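# Move the closed hive's roof box onto the open hive

## Task

Lift the box off the roof of the closed hive and lower it so it sits squarely on the open hive, above that hive's jars. Every jar must stay in its original spot, and nothing may drop freely by more than a few centimetres.

## Robot and tools

Setup: four identical i2rt Big YAM arms, named arm1, arm2, arm3 and arm4. Each has six revolute joints, a two-finger gripper and a wrist camera. There are also two fixed room cameras, cam_high and cam_low. The scene frame has its origin on the floor and +z pointing up. All poses use metres and quaternions in w, x, y, z order. Each arm's foot points along its own +x. The feet are at:
- arm1: (-0.276, -0.686, 1.130), quat (0.986, -0.001, -0.002, 0.164)
- arm2: (-0.303, -0.120, 1.201), quat (0.999, -0.008, 0.001, -0.044)
- arm3: (0.915, -0.064, 1.146), quat (0.041, 0.000, -0.008, -0.999)
- arm4: (0.342, 0.686, 1.115), quat (0.658, 0.005, 0.003, -0.753)
A hand reaches roughly 1.0 m from its joint1 axis. The hand point sits between the finger pads, about 1 cm short of the tips. The fingers extend along the hand's +z axis and close along its y axis.

move: one action for any subset of arms, plus an optional cameras list. Each arm gets its own object, keyed arm1 to arm4. An arm you leave out receives nothing new but may still be driving toward an older target. Inside an arm's object:
- joints: absolute targets by name, not offsets. joint1_rad is -2.879 to 2.879; it spins the arm about its foot, positive counter-clockwise seen from above, and at 0 the arm points along the foot's +x. joint2_rad is 0 to 3.141 (shoulder; 0 is upper arm back and roughly level, larger raises it and brings it forward). joint3_rad is 0 to 3.019 (elbow; 0 is fully folded). joint4_rad is -1.692 to 1.57 (hand pitch; positive tips the fingers up). joint5_rad is -1.57 to 1.57 (sideways swing; positive goes to the arm's right). joint6_rad is -2.094 to 2.094 (roll; positive is clockwise viewed from behind the hand). gripper_m is the fingertip gap in metres, 0 to 0.093.
- target: a list of seven numbers [x, y, z, qw, qx, qy, qz]. It is an absolute hand pose in the scene frame, in the same form the result's hand line prints. The hand travels in a straight line toward it, starting from the current hand_target. If target is present, joints may contain only gripper_m.
- speed: the top speed in m/s along that path, 0.002 to 0.5, default 0.25. It is only allowed together with target. Rotation is capped at twice that figure in rad/s.
All motions in one action start at the same moment. All hand paths finish together, paced by the slowest. A path runs 0.5 to 10 s, and an action never exceeds 15 s. The controller keeps each step's goal within 100 mm and 20 degrees of the measured hand. Expect a centimetre or more of final error, some lag, and overshoot of speed near full stretch. Paths do not steer around objects or other arms. Joints move at different rates, so a pure joints move can sweep the hand along a wide curve.

Results: each arm's state is returned, with images from the requested cameras. The pictures line gives the image order, and images can trail the state slightly. The move line shows done or the worst status for each arm that was moved. joint_status and hand_status describe how the last accepted action ended:
- off_target: the joint stopped short and may still be pushing.
- time_out: the arm keeps a nearby target and may keep pressing; on_its_own lists joints still heading there, with "held at" giving the target. To relieve it, send each joint its reported position.
- not_followed, joint command not followed, pose unreachable: a safety check blocked the motion.
Arms named under "as last shown" were not commanded and repeat their earlier lines. Joint velocities are in rad/s (gripper in m/s); "within noise" means the arm is still. Joint torques are in N m and include gravity; entries 3 and 4 wrap at ±28. While a hard part is gripped firmly, gripper_m reads up to 0.005 m under the part's width. To release, command a gap well above the current reading. A MOTOR HOT line warns of heating. An OVER-TEMPERATURE FAULT drops that arm for 30 to 60 s or more; afterwards its keys read limit_stop_at_motor_heat, and you should resend the targets. Heat builds when an arm holds a load, stays stretched out, or pushes against something.

Other tools:
- wait: takes seconds (0 to 10) and cameras. It returns the state without commanding anything.
- zoom_image: takes camera and region [x0, y0, x1, y1] in image pixels, origin at top-left, at most 504 by 504. It works only on the latest images.
- read_manual: returns licence text only.
- finished_scene: takes scene (an integer) and ends the scene for good. The box must stay in place without help. After ending scene 1, make no more calls in that reply.
Calibration data for the cameras is provided; fixed cameras may have shifted a few millimetres or degrees. The world keeps running while you think, and arms hold their last command.

Avoid: hard contact between two robots, including a gripper closing on another arm's fingers; knocking anything off the work area or onto the floor; dropping the box or opening the gripper while it is moving; slamming or pressing hard against fixed or heavy items; and keeping arms under strain long enough to overheat. A refused call cancels every later move, wait and finished_scene in the same reply.

Each tool is called after "Emit:" by a JSON object that holds its "fn" and its "kwargs", one argument or row to a line.

## Session

Emit:
{"fn": "move", "kwargs": {

}}

Scene clock: 0.00 s.
Joint torques (N m): no reading
Heat: arm1: hottest joint1_rad 40 °C; arm2: hottest joint1_rad 38 °C; arm3: hottest joint1_rad 40 °C; arm4: hottest joint6_rad 40 °C.
Joint velocities: within noise
arm1.joint_positions: joint1_rad=+0.160 joint2_rad=+0.523 joint3_rad=+1.332 joint4_rad=-1.337 joint5_rad=-0.240 joint6_rad=-0.115 gripper_m=+0.09396
arm1.joint_status: not commanded
arm1.hand: x=-0.1193 y=-0.5546 z=+1.6626 quat_wxyz=(-0.468, +0.314, -0.803, -0.193) (m; scene frame)
arm1.hand_target: x=-0.1218 y=-0.5559 z=+1.6734 quat_wxyz=(-0.479, +0.313, -0.797, -0.194) (m; scene frame)
arm1.hand_status: not commanded
arm2.joint_positions: joint1_rad=+0.615 joint2_rad=+0.611 joint3_rad=+1.396 joint4_rad=-1.173 joint5_rad=+0.290 joint6_rad=+0.402 gripper_m=+0.09396
arm2.joint_status: not commanded
arm2.hand: x=-0.0653 y=-0.0316 z=+1.7813 quat_wxyz=(-0.546, -0.025, -0.827, -0.133) (m; scene frame)
arm2.hand_target: x=-0.0680 y=-0.0330 z=+1.7903 quat_wxyz=(-0.553, -0.026, -0.821, -0.138) (m; scene frame)
arm2.hand_status: not commanded
arm3.joint_positions: joint1_rad=+0.880 joint2_rad=+0.447 joint3_rad=+1.317 joint4_rad=-1.398 joint5_rad=+0.162 joint6_rad=-0.242 gripper_m=+0.09396
arm3.joint_status: not commanded
arm3.hand: x=+0.7948 y=-0.1774 z=+1.6716 quat_wxyz=(-0.116, -0.734, -0.452, +0.492) (m; scene frame)
arm3.hand_target: x=+0.7960 y=-0.1754 z=+1.6826 quat_wxyz=(-0.120, -0.730, -0.448, +0.503) (m; scene frame)
arm3.hand_status: not commanded
arm4.joint_positions: joint1_rad=+0.333 joint2_rad=+0.514 joint3_rad=+1.416 joint4_rad=-1.197 joint5_rad=-0.210 joint6_rad=+0.151 gripper_m=+0.09396
arm4.joint_status: not commanded
arm4.hand: x=+0.4139 y=+0.4949 z=+1.7178 quat_wxyz=(-0.532, -0.509, -0.622, +0.266) (m; scene frame)
arm4.hand_target: x=+0.4129 y=+0.4996 z=+1.7275 quat_wxyz=(-0.539, -0.504, -0.618, +0.272) (m; scene frame)
arm4.hand_status: not commanded
pictures: arm1_cam_wrist, arm2_cam_wrist, arm3_cam_wrist, arm4_cam_wrist, cam_high, cam_low

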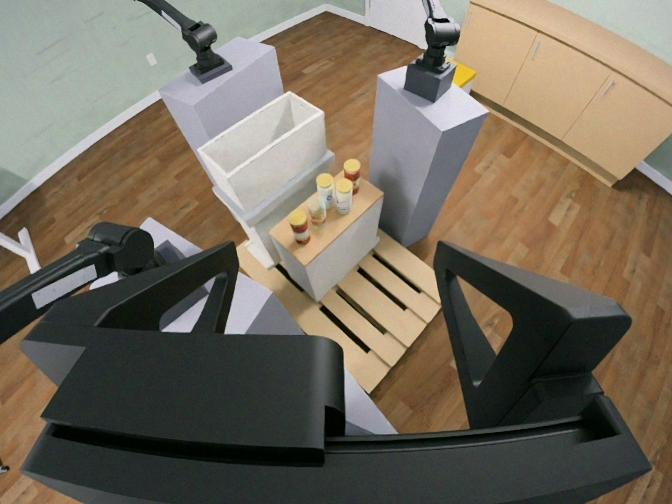

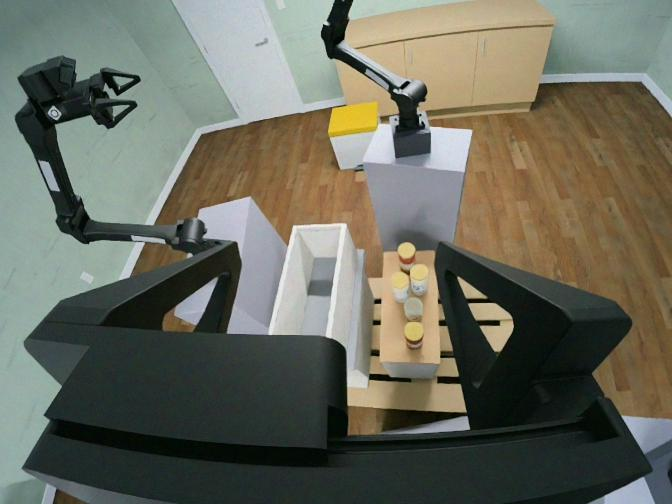

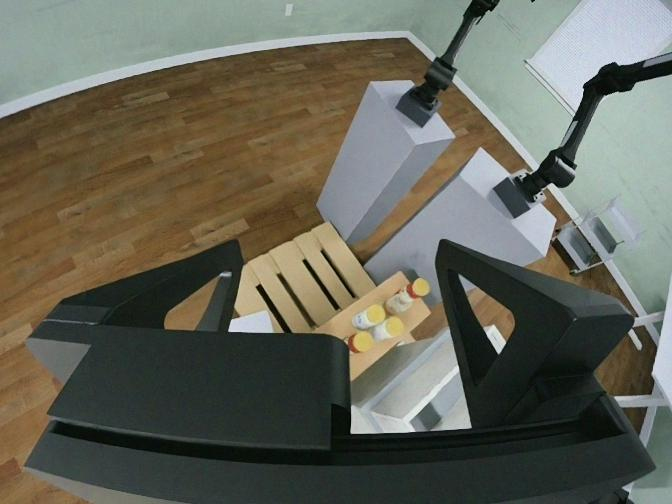

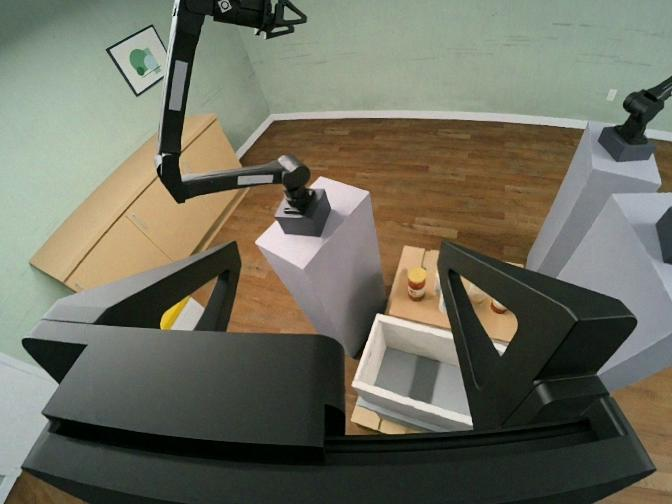

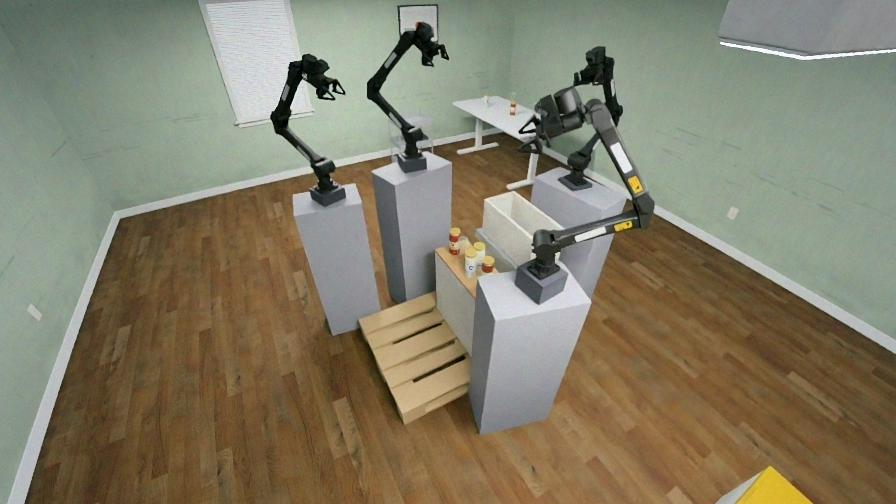

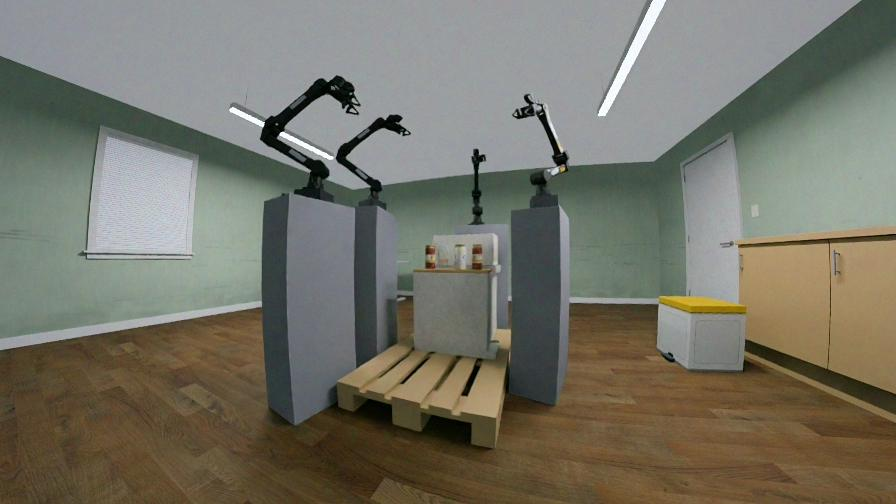

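Emit:
{"fn": "zoom_image", "kwargs": {
  "camera": "cam_high",
  "region": [400, 170, 630, 330]
}}

Emit:
{"fn": "zoom_image", "kwargs": {
  "camera": "arm2_cam_wrist",
  "region": [230, 210, 530, 430]
}}

Emit:
{"fn": "zoom_image", "kwargs": {
  "camera": "arm1_cam_wrist",
  "region": [180, 70, 440, 310]
}}

Emit:
{"fn": "zoom_image", "kwargs": {
  "camera": "cam_low",
  "region": [380, 210, 540, 370]
}}

Emit:
{"fn": "zoom_image", "kwargs": {
  "camera": "arm4_cam_wrist",
  "region": [330, 230, 550, 450]
}}

Emit:
{"fn": "zoom_image", "kwargs": {
  "camera": "arm3_cam_wrist",
  "region": [220, 210, 540, 450]
}}

Scaled by 2.191.

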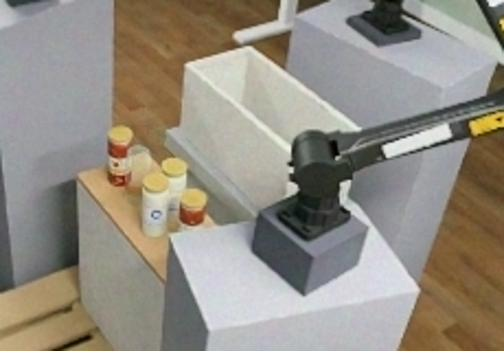

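Scaled by 1.680 from the camera's 672x504 image, which has a finer 960x720 frame.

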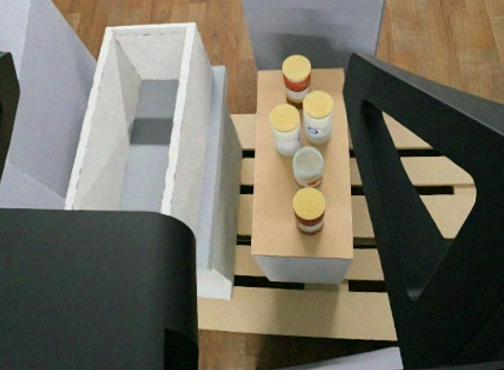

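Scaled by 1.938 from the camera's 672x504 image, which has a finer 960x720 frame.

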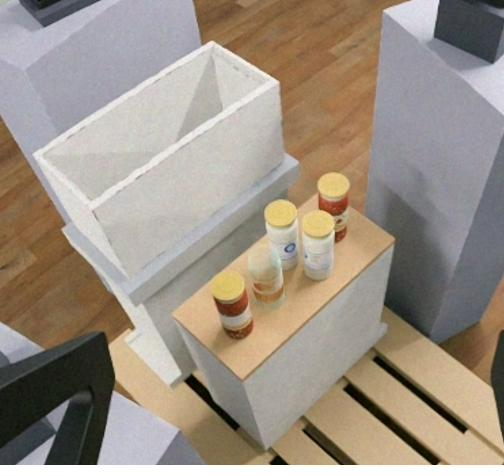

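Scaled by 3.150.

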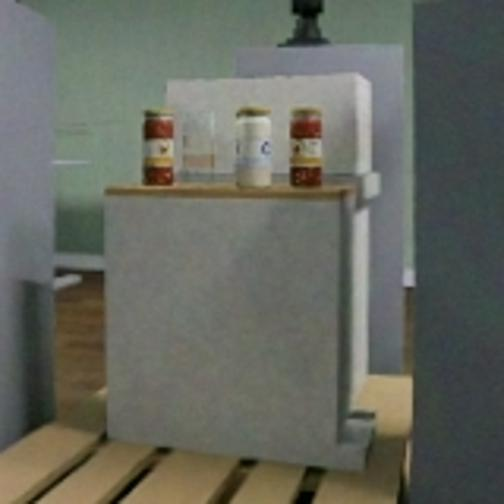

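Scaled by 2.291 from the camera's 672x504 image, which has a finer 960x720 frame.

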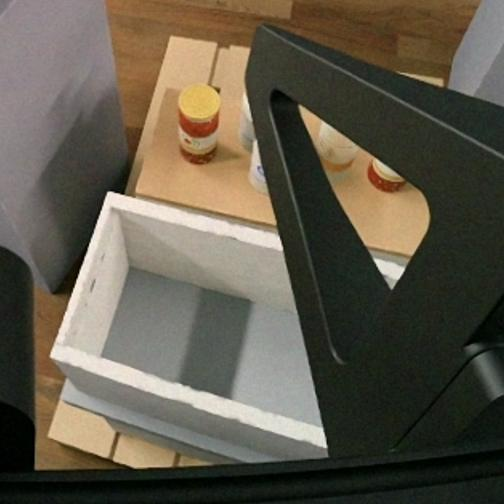

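Scaled by 1.575 from the camera's 672x504 image, which has a finer 960x720 frame.

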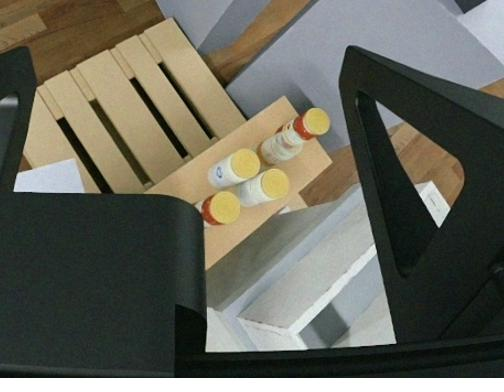

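Emit:
{"fn": "move", "kwargs": {
  "arm2": {"target":[0.065,0.35,1.2,0,0.7071,-0.7071,0],"speed":0.2},
  "arm3": {"target":[0.53,0.35,1.2,0,0.7071,-0.7071,0],"speed":0.2}
}}

Scene clock: 29.90 s.
Joint torques (N m): arm1=[0.56 4.78 9.21 1.73 -0.03 -0.01] | arm2=[0.67 -17.85 11.79 0.28 -0.05 -0.3] | arm3=[0.26 -18.9 12.59 0.09 0.22 0.07] | arm4=[-1.73 5.3 9.5 2.3 -0.11 -0.03]
Heat: arm1: hottest joint1_rad 40 °C; arm2: hottest joint1_rad 37 °C; arm3: hottest joint1_rad 39 °C; arm4: hottest joint3_rad 39 °C.
move: arm2 off_target; arm3 off_target
Joint velocities: within noise
arm1, arm4: as last shown
arm2.joint_positions: joint1_rad=+0.980 joint2_rad=+2.018 joint3_rad=+1.519 joint4_rad=-1.052 joint5_rad=-0.010 joint6_rad=-0.651 gripper_m=+0.09396
arm2.joint_status: not commanded
arm2.hand: x=+0.0644 y=+0.3379 z=+1.2046 quat_wxyz=(-0.002, +0.697, -0.717, -0.002) (m; scene frame)
arm2.hand_target: x=+0.0647 y=+0.3497 z=+1.2001 quat_wxyz=(+0.000, +0.707, -0.707, +0.000) (m; scene frame)
arm2.hand_status: off_target (0.013 m and 1.6 deg from the pose sent, 0.708 m and 110.9 deg at the start)
arm3.joint_positions: joint1_rad=-0.888 joint2_rad=+1.894 joint3_rad=+1.445 joint4_rad=-1.130 joint5_rad=+0.008 joint6_rad=+0.736 gripper_m=+0.09396
arm3.joint_status: not commanded
arm3.hand: x=+0.5367 y=+0.3337 z=+1.1933 quat_wxyz=(-0.002, -0.717, +0.697, -0.011) (m; scene frame)
arm3.hand_target: x=+0.5306 y=+0.3496 z=+1.2002 quat_wxyz=(+0.000, -0.707, +0.707, +0.000) (m; scene frame)
arm3.hand_status: off_target (0.019 m and 2.1 deg from the pose sent, 0.755 m and 157.0 deg at the start)
pictures: arm1_cam_wrist, arm2_cam_wrist, arm3_cam_wrist, arm4_cam_wrist, cam_high, cam_low
camera_calibration:
arm2_cam_wrist: T_world_to_cam=[[0.998246, -0.059051, 0.0041486, -0.0473391], [-0.0490638, -0.786129, 0.616112, -0.474054], [-0.0331207, -0.615235, -0.787648, 1.28682], [0, 0, 0, 1]] pos_world=[0.0666176, 0.416234, 1.30583]
arm3_cam_wrist: T_world_to_cam=[[0.999408, 0.0341771, 0.00404839, -0.551914], [0.0249637, -0.800864, 0.598326, -0.456734], [0.0236913, -0.597871, -0.801243, 1.26888], [0, 0, 0, 1]] pos_world=[0.532928, 0.411708, 1.29219]

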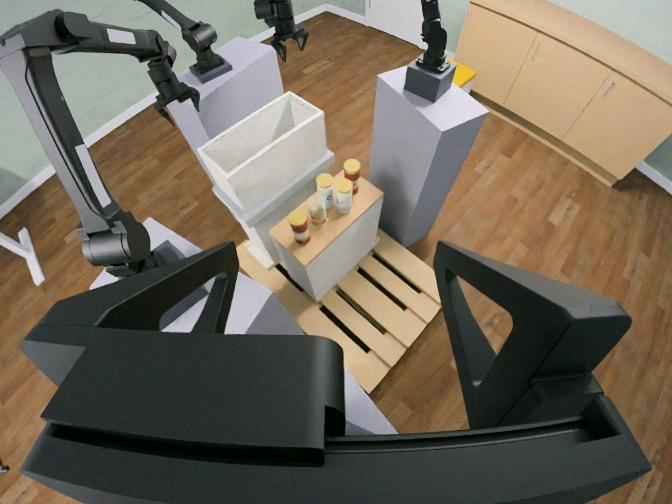

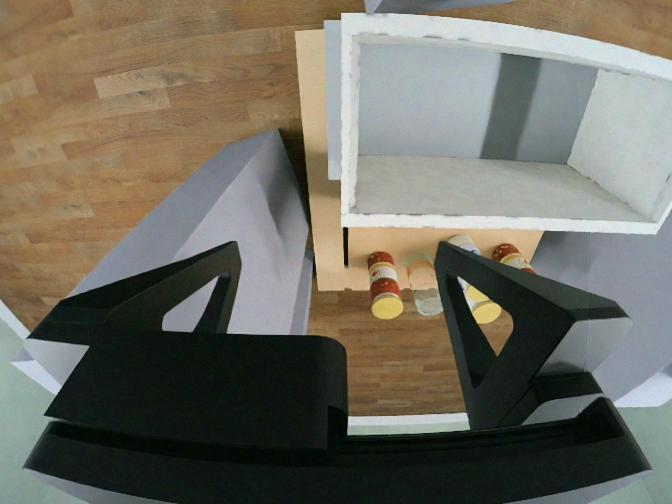

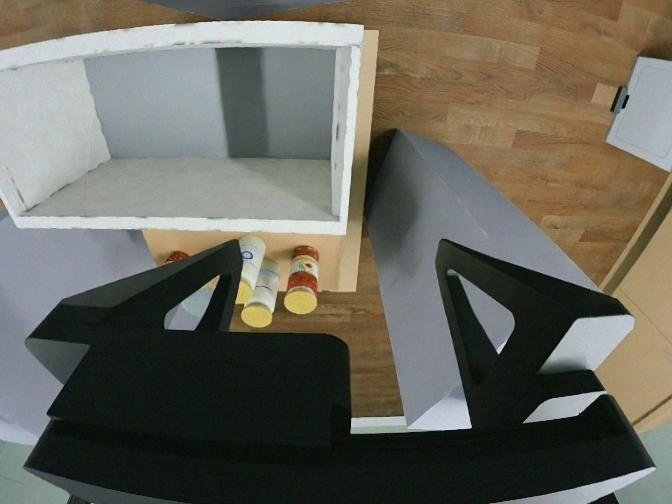

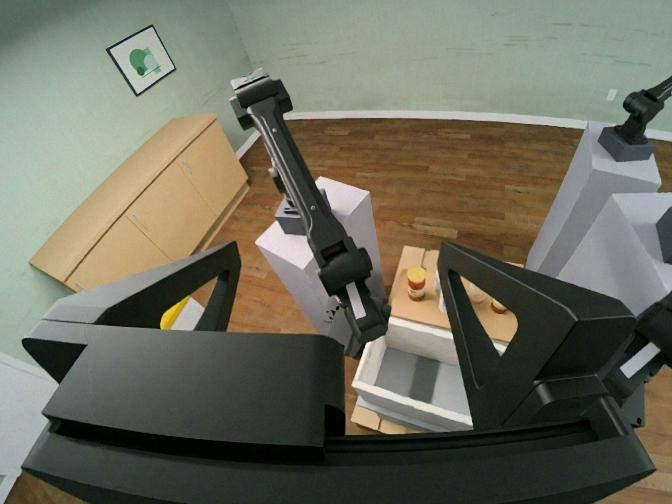

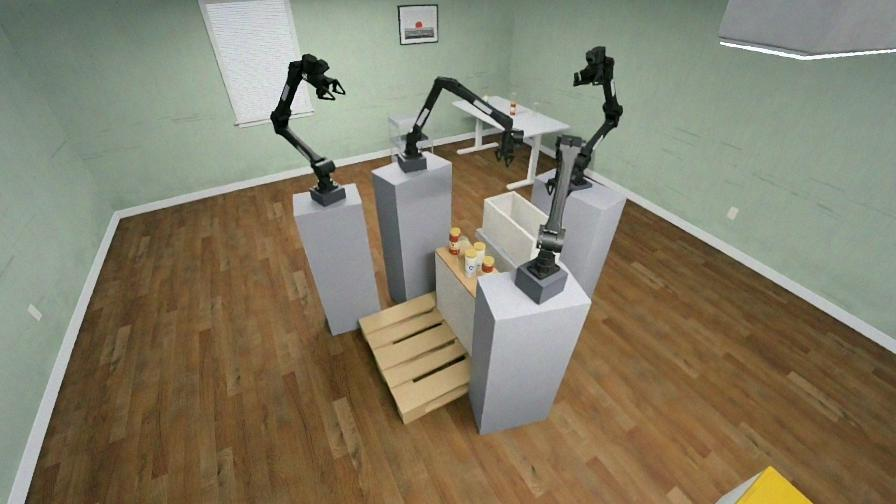

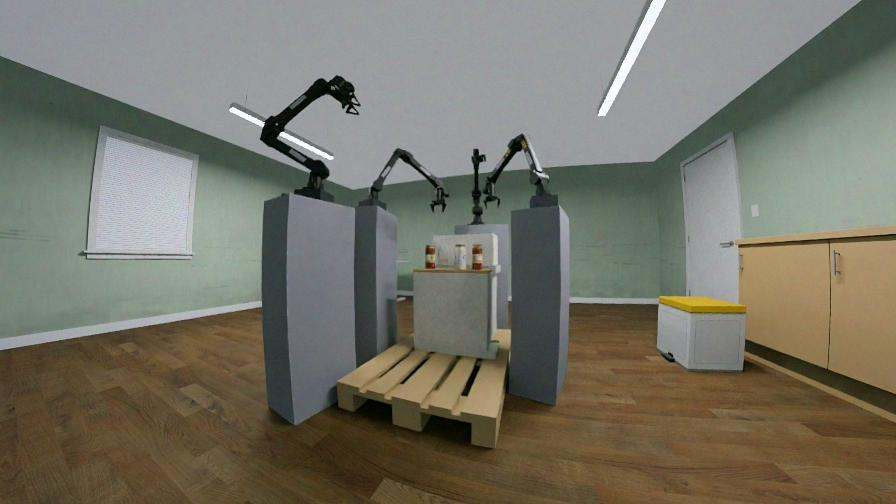

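Emit:
{"fn": "zoom_image", "kwargs": {
  "camera": "arm2_cam_wrist",
  "region": [300, 0, 672, 280]
}}

Emit:
{"fn": "zoom_image", "kwargs": {
  "camera": "arm3_cam_wrist",
  "region": [0, 0, 380, 285]
}}

Scaled by 1.355 from the camera's 672x504 image, which has a finer 960x720 frame.

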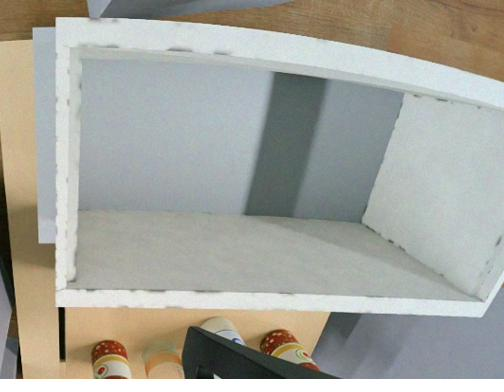

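Scaled by 1.326 from the camera's 672x504 image, which has a finer 960x720 frame.

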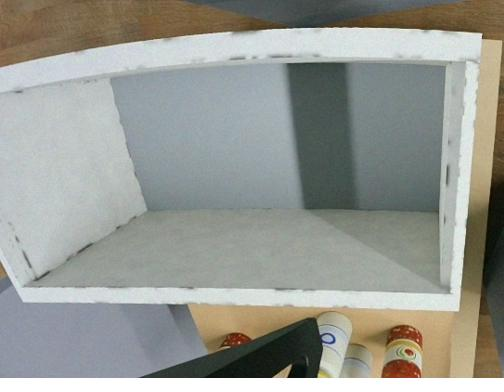

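Emit:
{"fn": "move", "kwargs": {
  "arm2": {"target":[0.079,0.348,1.07,0,0.696,-0.718,0],"speed":0.15},
  "arm3": {"target":[0.537,0.342,1.07,0,0.696,-0.718,0],"speed":0.15}
}}

Scene clock: 45.83 s.
Joint torques (N m): arm1=[0.5 4.84 9.2 1.74 -0.03 -0.02] | arm2=[-0.91 -19.37 9.07 1.39 -0.06 -0.14] | arm3=[0.21 -20.54 7.77 0.79 0.22 0.11] | arm4=[-0.67 4.89 9.7 2.39 -0.04 -0.03]
Heat: arm1: hottest joint1_rad 39 °C; arm2: hottest joint1_rad 37 °C; arm3: hottest joint1_rad 38 °C; arm4: hottest joint3_rad 41 °C.
move: arm2 off_target; arm3 done
Joint velocities: within noise
arm1, arm4: as last shown
arm2.joint_positions: joint1_rad=+0.980 joint2_rad=+2.236 joint3_rad=+1.519 joint4_rad=-0.845 joint5_rad=-0.010 joint6_rad=-0.651 gripper_m=+0.09396
arm2.joint_status: not commanded
arm2.hand: x=+0.0716 y=+0.3451 z=+1.0802 quat_wxyz=(+0.003, +0.698, -0.717, -0.001) (m; scene frame)
arm2.hand_target: x=+0.0788 y=+0.3476 z=+1.0702 quat_wxyz=(+0.000, +0.696, -0.718, +0.000) (m; scene frame)
arm2.hand_status: off_target (0.013 m and 0.4 deg from the pose sent, 0.136 m and 0.4 deg at the start)
arm3.joint_positions: joint1_rad=-0.889 joint2_rad=+2.061 joint3_rad=+1.352 joint4_rad=-0.852 joint5_rad=+0.008 joint6_rad=+0.766 gripper_m=+0.09396
arm3.joint_status: not commanded
arm3.hand: x=+0.5345 y=+0.3347 z=+1.0749 quat_wxyz=(-0.001, -0.707, +0.708, -0.002) (m; scene frame)
arm3.hand_target: x=+0.5372 y=+0.3418 z=+1.0700 quat_wxyz=(+0.000, -0.696, +0.718, +0.000) (m; scene frame)
arm3.hand_status: done (0.009 m and 1.7 deg from the pose sent, 0.124 m and 3.7 deg at the start)
pictures: arm1_cam_wrist, arm2_cam_wrist, arm3_cam_wrist, arm4_cam_wrist, cam_high, cam_low
camera_calibration:
arm2_cam_wrist: T_world_to_cam=[[0.998292, -0.0583826, -0.00194824, -0.0471236], [-0.0444387, -0.780665, 0.623367, -0.401437], [-0.0379147, -0.622216, -0.781927, 1.19008], [0, 0, 0, 1]] pos_world=[0.0743253, 0.424347, 1.18071]
arm3_cam_wrist: T_world_to_cam=[[0.999964, 0.00318553, -0.00780189, -0.526469], [0.00716211, -0.809121, 0.587598, -0.361239], [-0.00444086, -0.587633, -0.809115, 1.19481], [0, 0, 0, 1]] pos_world=[0.534343, 0.411503, 1.1749]

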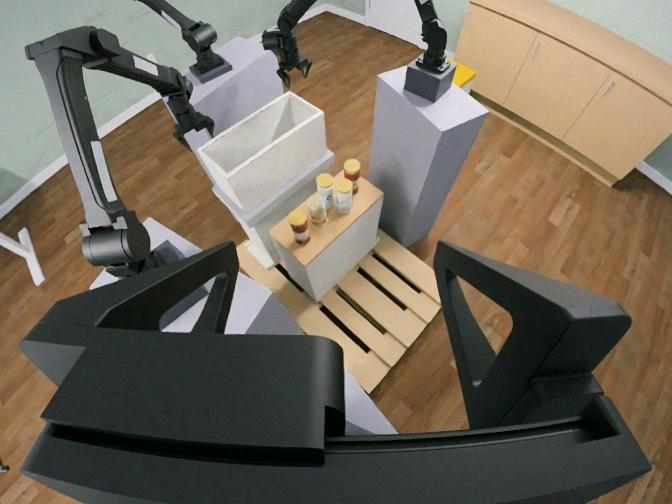

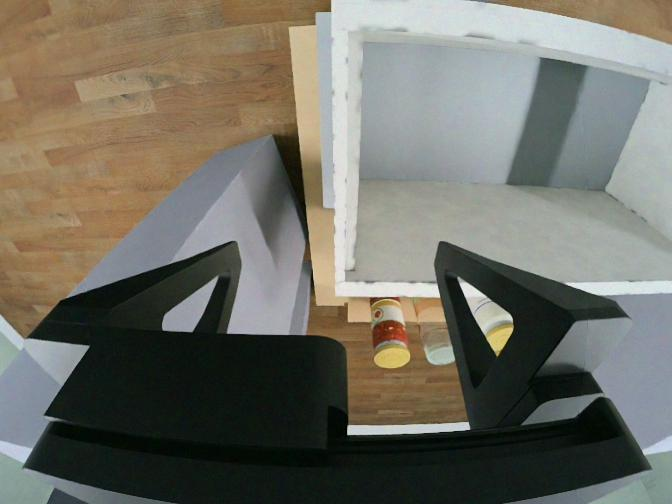

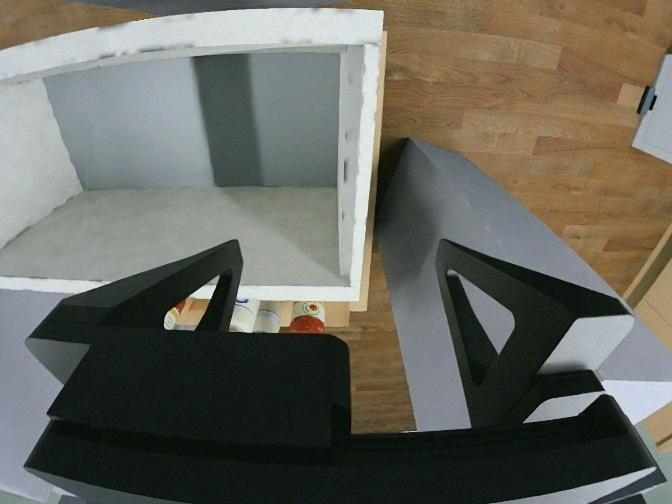

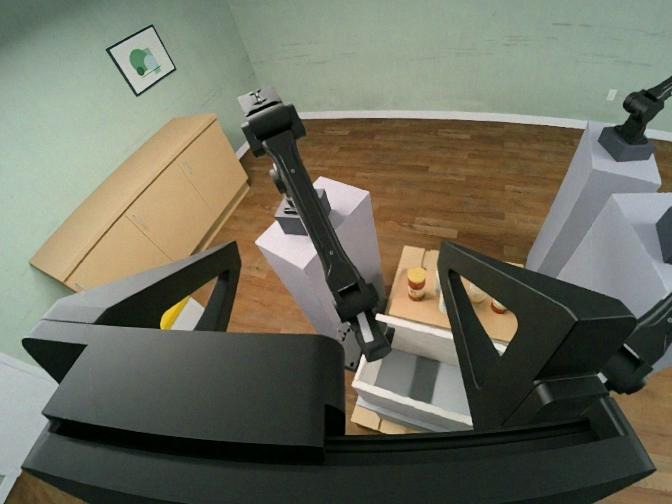

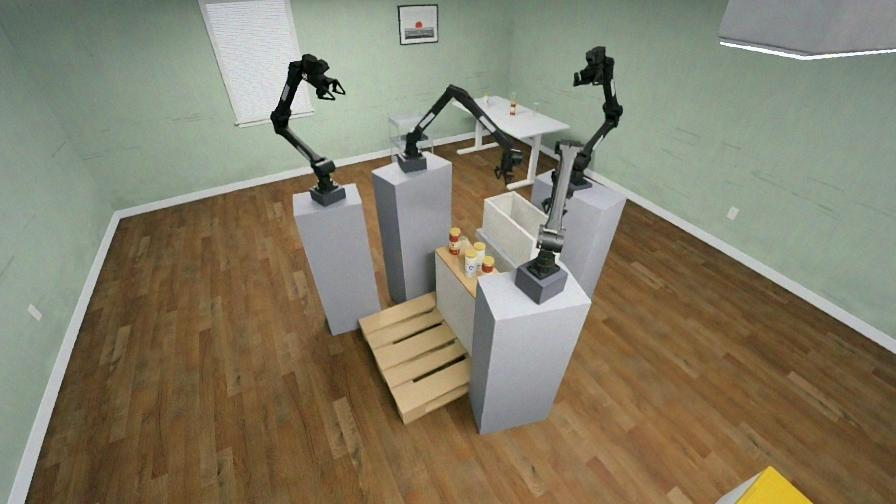

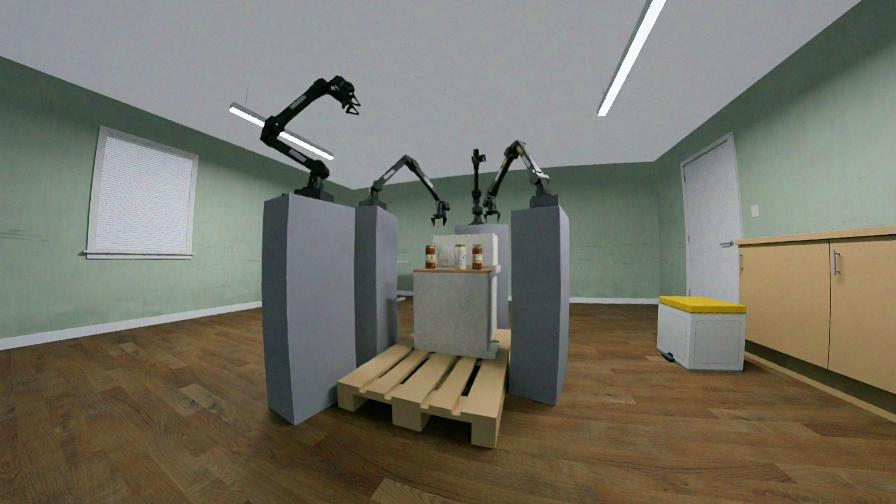

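Emit:
{"fn": "move", "kwargs": {
  "arm2": {"target":[0.085,0.340,0.985,0,0.696,-0.718,0],"speed":0.08},
  "arm3": {"target":[0.546,0.335,0.985,0,0.696,-0.718,0],"speed":0.08}
}}

Scene clock: 51.00 s.
Joint torques (N m): arm1=[0.5 4.84 9.2 1.74 -0.03 -0.02] | arm2=[-1.26 -19.14 8.83 1.39 -0.07 -0.29] | arm3=[0.26 -20.13 6.32 0.83 0.21 0.05] | arm4=[-1.32 5.01 9.52 2.47 -0.07 -0.03]
Heat: arm1: hottest joint1_rad 39 °C; arm2: hottest joint1_rad 37 °C; arm3: hottest joint1_rad 38 °C; arm4: hottest joint3_rad 41 °C.
move: arm2 off_target; arm3 done
Joint velocities: within noise
arm1, arm4: as last shown
arm2.joint_positions: joint1_rad=+0.972 joint2_rad=+2.389 joint3_rad=+1.534 joint4_rad=-0.711 joint5_rad=-0.010 joint6_rad=-0.654 gripper_m=+0.09396
arm2.joint_status: not commanded
arm2.hand: x=+0.0732 y=+0.3389 z=+0.9963 quat_wxyz=(+0.005, +0.696, -0.718, +0.000) (m; scene frame)
arm2.hand_target: x=+0.0846 y=+0.3393 z=+0.9853 quat_wxyz=(+0.000, +0.696, -0.718, +0.000) (m; scene frame)
arm2.hand_status: off_target (0.016 m and 0.5 deg from the pose sent, 0.096 m and 0.4 deg at the start)
arm3.joint_positions: joint1_rad=-0.894 joint2_rad=+2.199 joint3_rad=+1.315 joint4_rad=-0.671 joint5_rad=+0.008 joint6_rad=+0.766 gripper_m=+0.09396
arm3.joint_status: not commanded
arm3.hand: x=+0.5411 y=+0.3302 z=+0.9927 quat_wxyz=(-0.001, -0.705, +0.709, +0.001) (m; scene frame)
arm3.hand_target: x=+0.5460 y=+0.3348 z=+0.9852 quat_wxyz=(+0.000, -0.696, +0.718, +0.000) (m; scene frame)
arm3.hand_status: done (0.010 m and 1.4 deg from the pose sent, 0.091 m and 1.7 deg at the start)
pictures: arm1_cam_wrist, arm2_cam_wrist, arm3_cam_wrist, arm4_cam_wrist, cam_high, cam_low
camera_calibration:
arm2_cam_wrist: T_world_to_cam=[[0.997961, -0.0637116, -0.00383952, -0.045621], [-0.0473087, -0.77873, 0.625573, -0.356658], [-0.0428462, -0.624116, -0.780156, 1.11998], [0, 0, 0, 1]] pos_world=[0.0766418, 0.41835, 1.0967]
arm3_cam_wrist: T_world_to_cam=[[0.999924, -0.00180616, -0.0121689, -0.527672], [0.00563674, -0.811959, 0.583688, -0.310962], [-0.0109349, -0.583712, -0.811887, 1.13059], [0, 0, 0, 1]] pos_world=[0.541748, 0.4065, 1.093]

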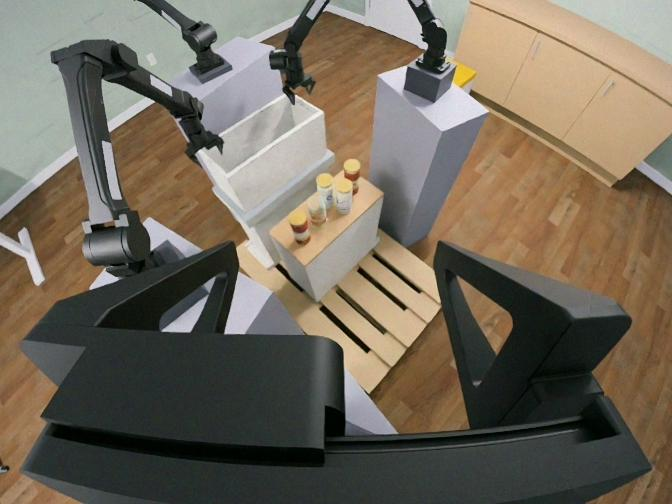

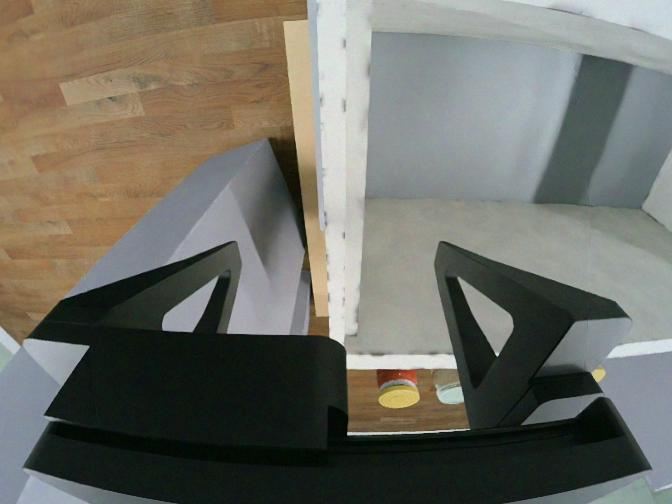

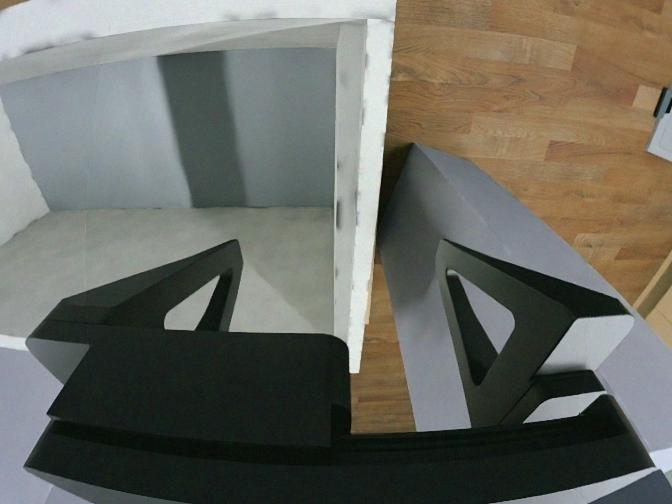

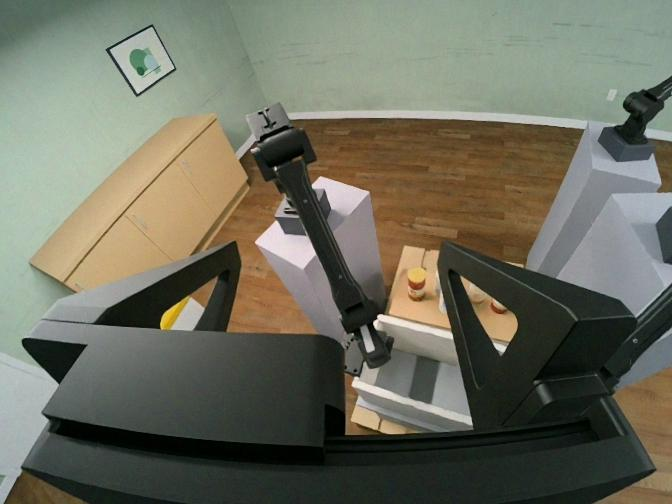

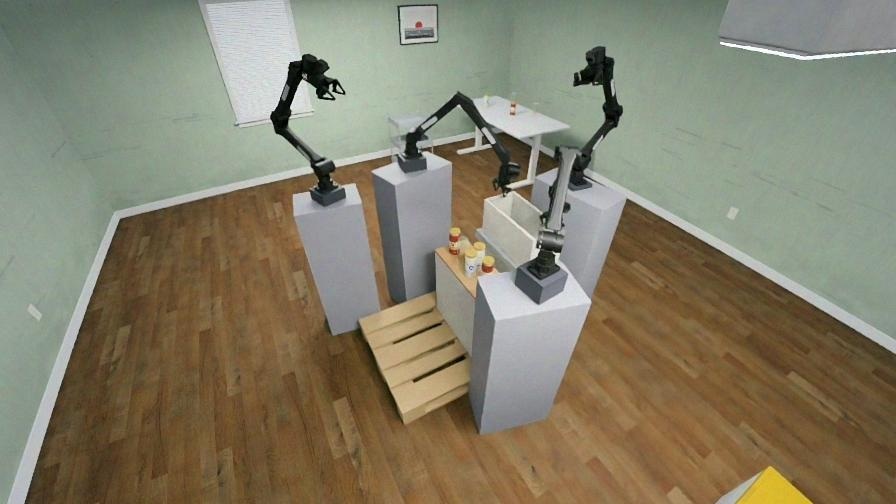

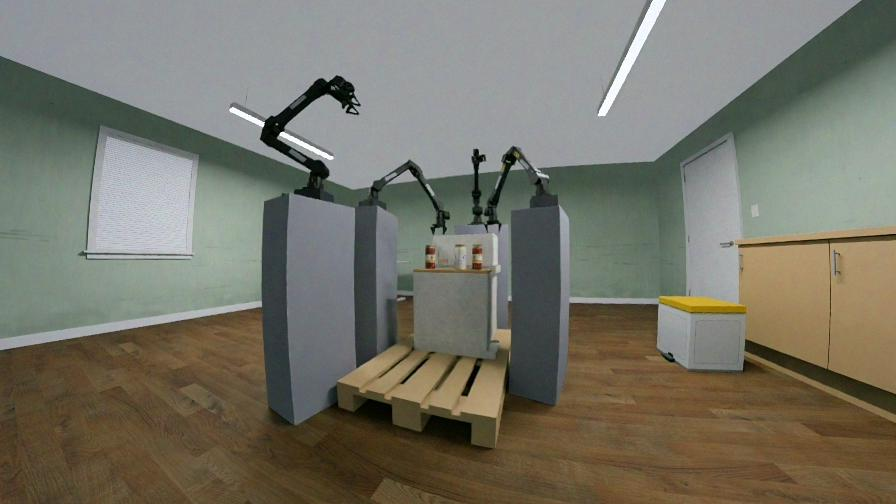

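Emit:
{"fn": "move", "kwargs": {
  "arm2": {"target":[0.086,0.340,0.955,0,0.696,-0.718,0],"speed":0.06},
  "arm3": {"target":[0.557,0.335,0.957,0,0.696,-0.718,0],"speed":0.06},
  "cameras": ["arm2_cam_wrist","arm3_cam_wrist","cam_low"]
}}

Emit:
{"fn": "zoom_image", "kwargs": {
  "camera": "cam_low",
  "region": [380, 190, 540, 310]
}}

Scene clock: 55.13 s.
Joint torques (N m): arm1=[0.5 4.84 9.21 1.76 -0.03 -0.02] | arm2=[-1.49 -19.49 8.44 1.32 -0.06 -0.27] | arm3=[0.38 -20.13 5.85 0.81 0.21 -0.11] | arm4=[-1.38 5.13 9.58 2.5 -0.04 -0.04]
Heat: arm1: hottest joint1_rad 39 °C; arm2: hottest joint1_rad 37 °C; arm3: hottest joint1_rad 38 °C; arm4: hottest joint3_rad 41 °C.
move: arm2 off_target; arm3 done
Joint velocities: within noise
arm1, arm4: as last shown
arm2.joint_positions: joint1_rad=+0.972 joint2_rad=+2.451 joint3_rad=+1.561 joint4_rad=-0.674 joint5_rad=-0.010 joint6_rad=-0.655 gripper_m=+0.09396
arm2.joint_status: not commanded
arm2.hand: x=+0.0747 y=+0.3404 z=+0.9671 quat_wxyz=(+0.004, +0.696, -0.718, -0.001) (m; scene frame)
arm2.hand_target: x=+0.0857 y=+0.3395 z=+0.9554 quat_wxyz=(+0.000, +0.696, -0.718, +0.000) (m; scene frame)
arm2.hand_status: off_target (0.017 m and 0.5 deg from the pose sent, 0.043 m and 0.5 deg at the start)
arm3.joint_positions: joint1_rad=-0.911 joint2_rad=+2.247 joint3_rad=+1.300 joint4_rad=-0.608 joint5_rad=+0.008 joint6_rad=+0.766 gripper_m=+0.09396
arm3.joint_status: not commanded
arm3.hand: x=+0.5526 y=+0.3311 z=+0.9643 quat_wxyz=(-0.001, -0.699, +0.715, +0.001) (m; scene frame)
arm3.hand_target: x=+0.5571 y=+0.3348 z=+0.9571 quat_wxyz=(+0.000, -0.696, +0.718, +0.000) (m; scene frame)
arm3.hand_status: done (0.009 m and 0.5 deg from the pose sent, 0.039 m and 1.4 deg at the start)
pictures: arm2_cam_wrist, arm3_cam_wrist, cam_low
camera_calibration:
arm2_cam_wrist: T_world_to_cam=[[0.998035, -0.0625858, -0.00288299, -0.0484365], [-0.0470807, -0.77955, 0.624568, -0.335843], [-0.0413365, -0.623205, -0.780965, 1.09849], [0, 0, 0, 1]] pos_world=[0.0779375, 0.419748, 1.0675]
arm3_cam_wrist: T_world_to_cam=[[0.999753, -0.0189421, -0.0116043, -0.534343], [-0.00860177, -0.81174, 0.583955, -0.286202], [-0.020481, -0.583711, -0.811703, 1.1133], [0, 0, 0, 1]] pos_world=[0.554551, 0.407402, 1.0646]

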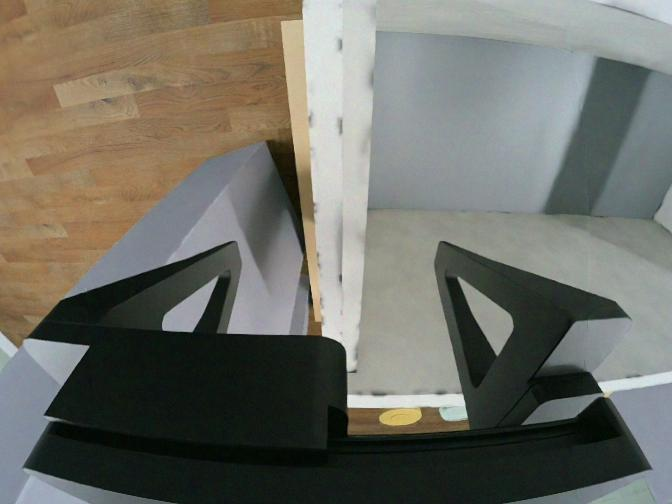

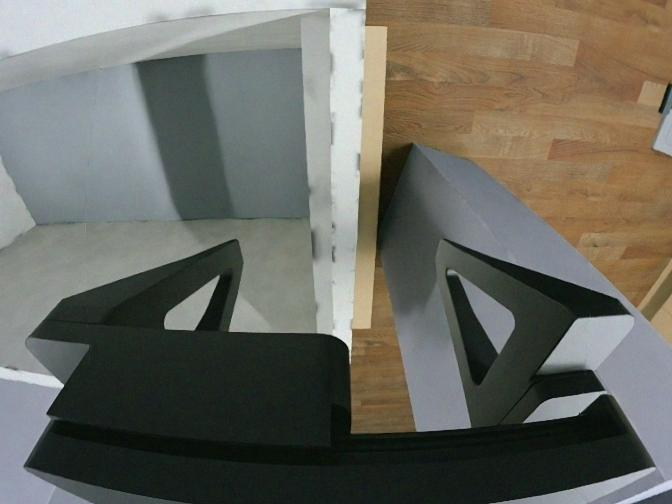

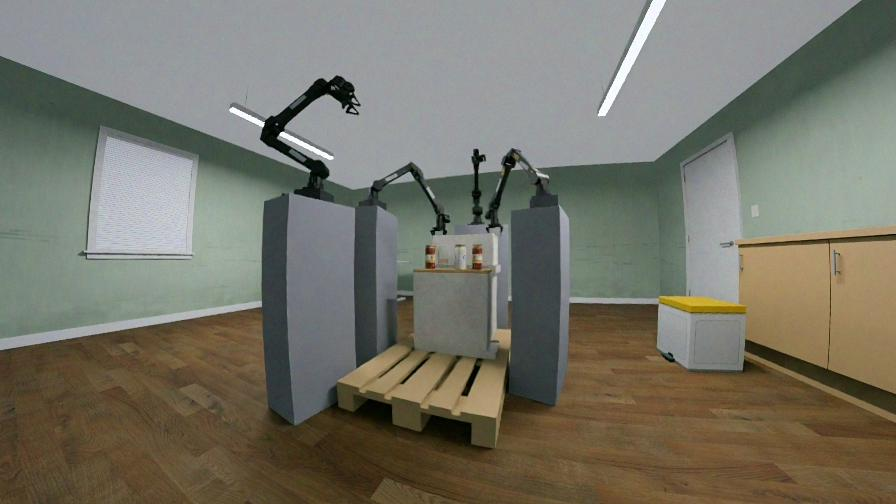

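Scaled by 3.150.

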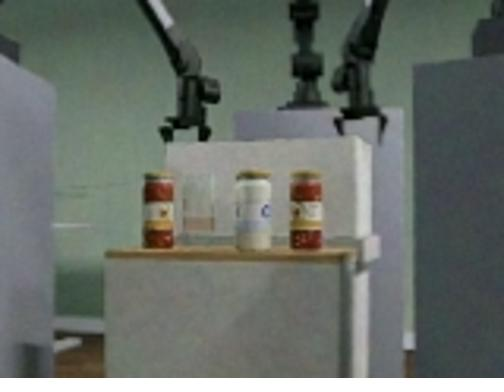

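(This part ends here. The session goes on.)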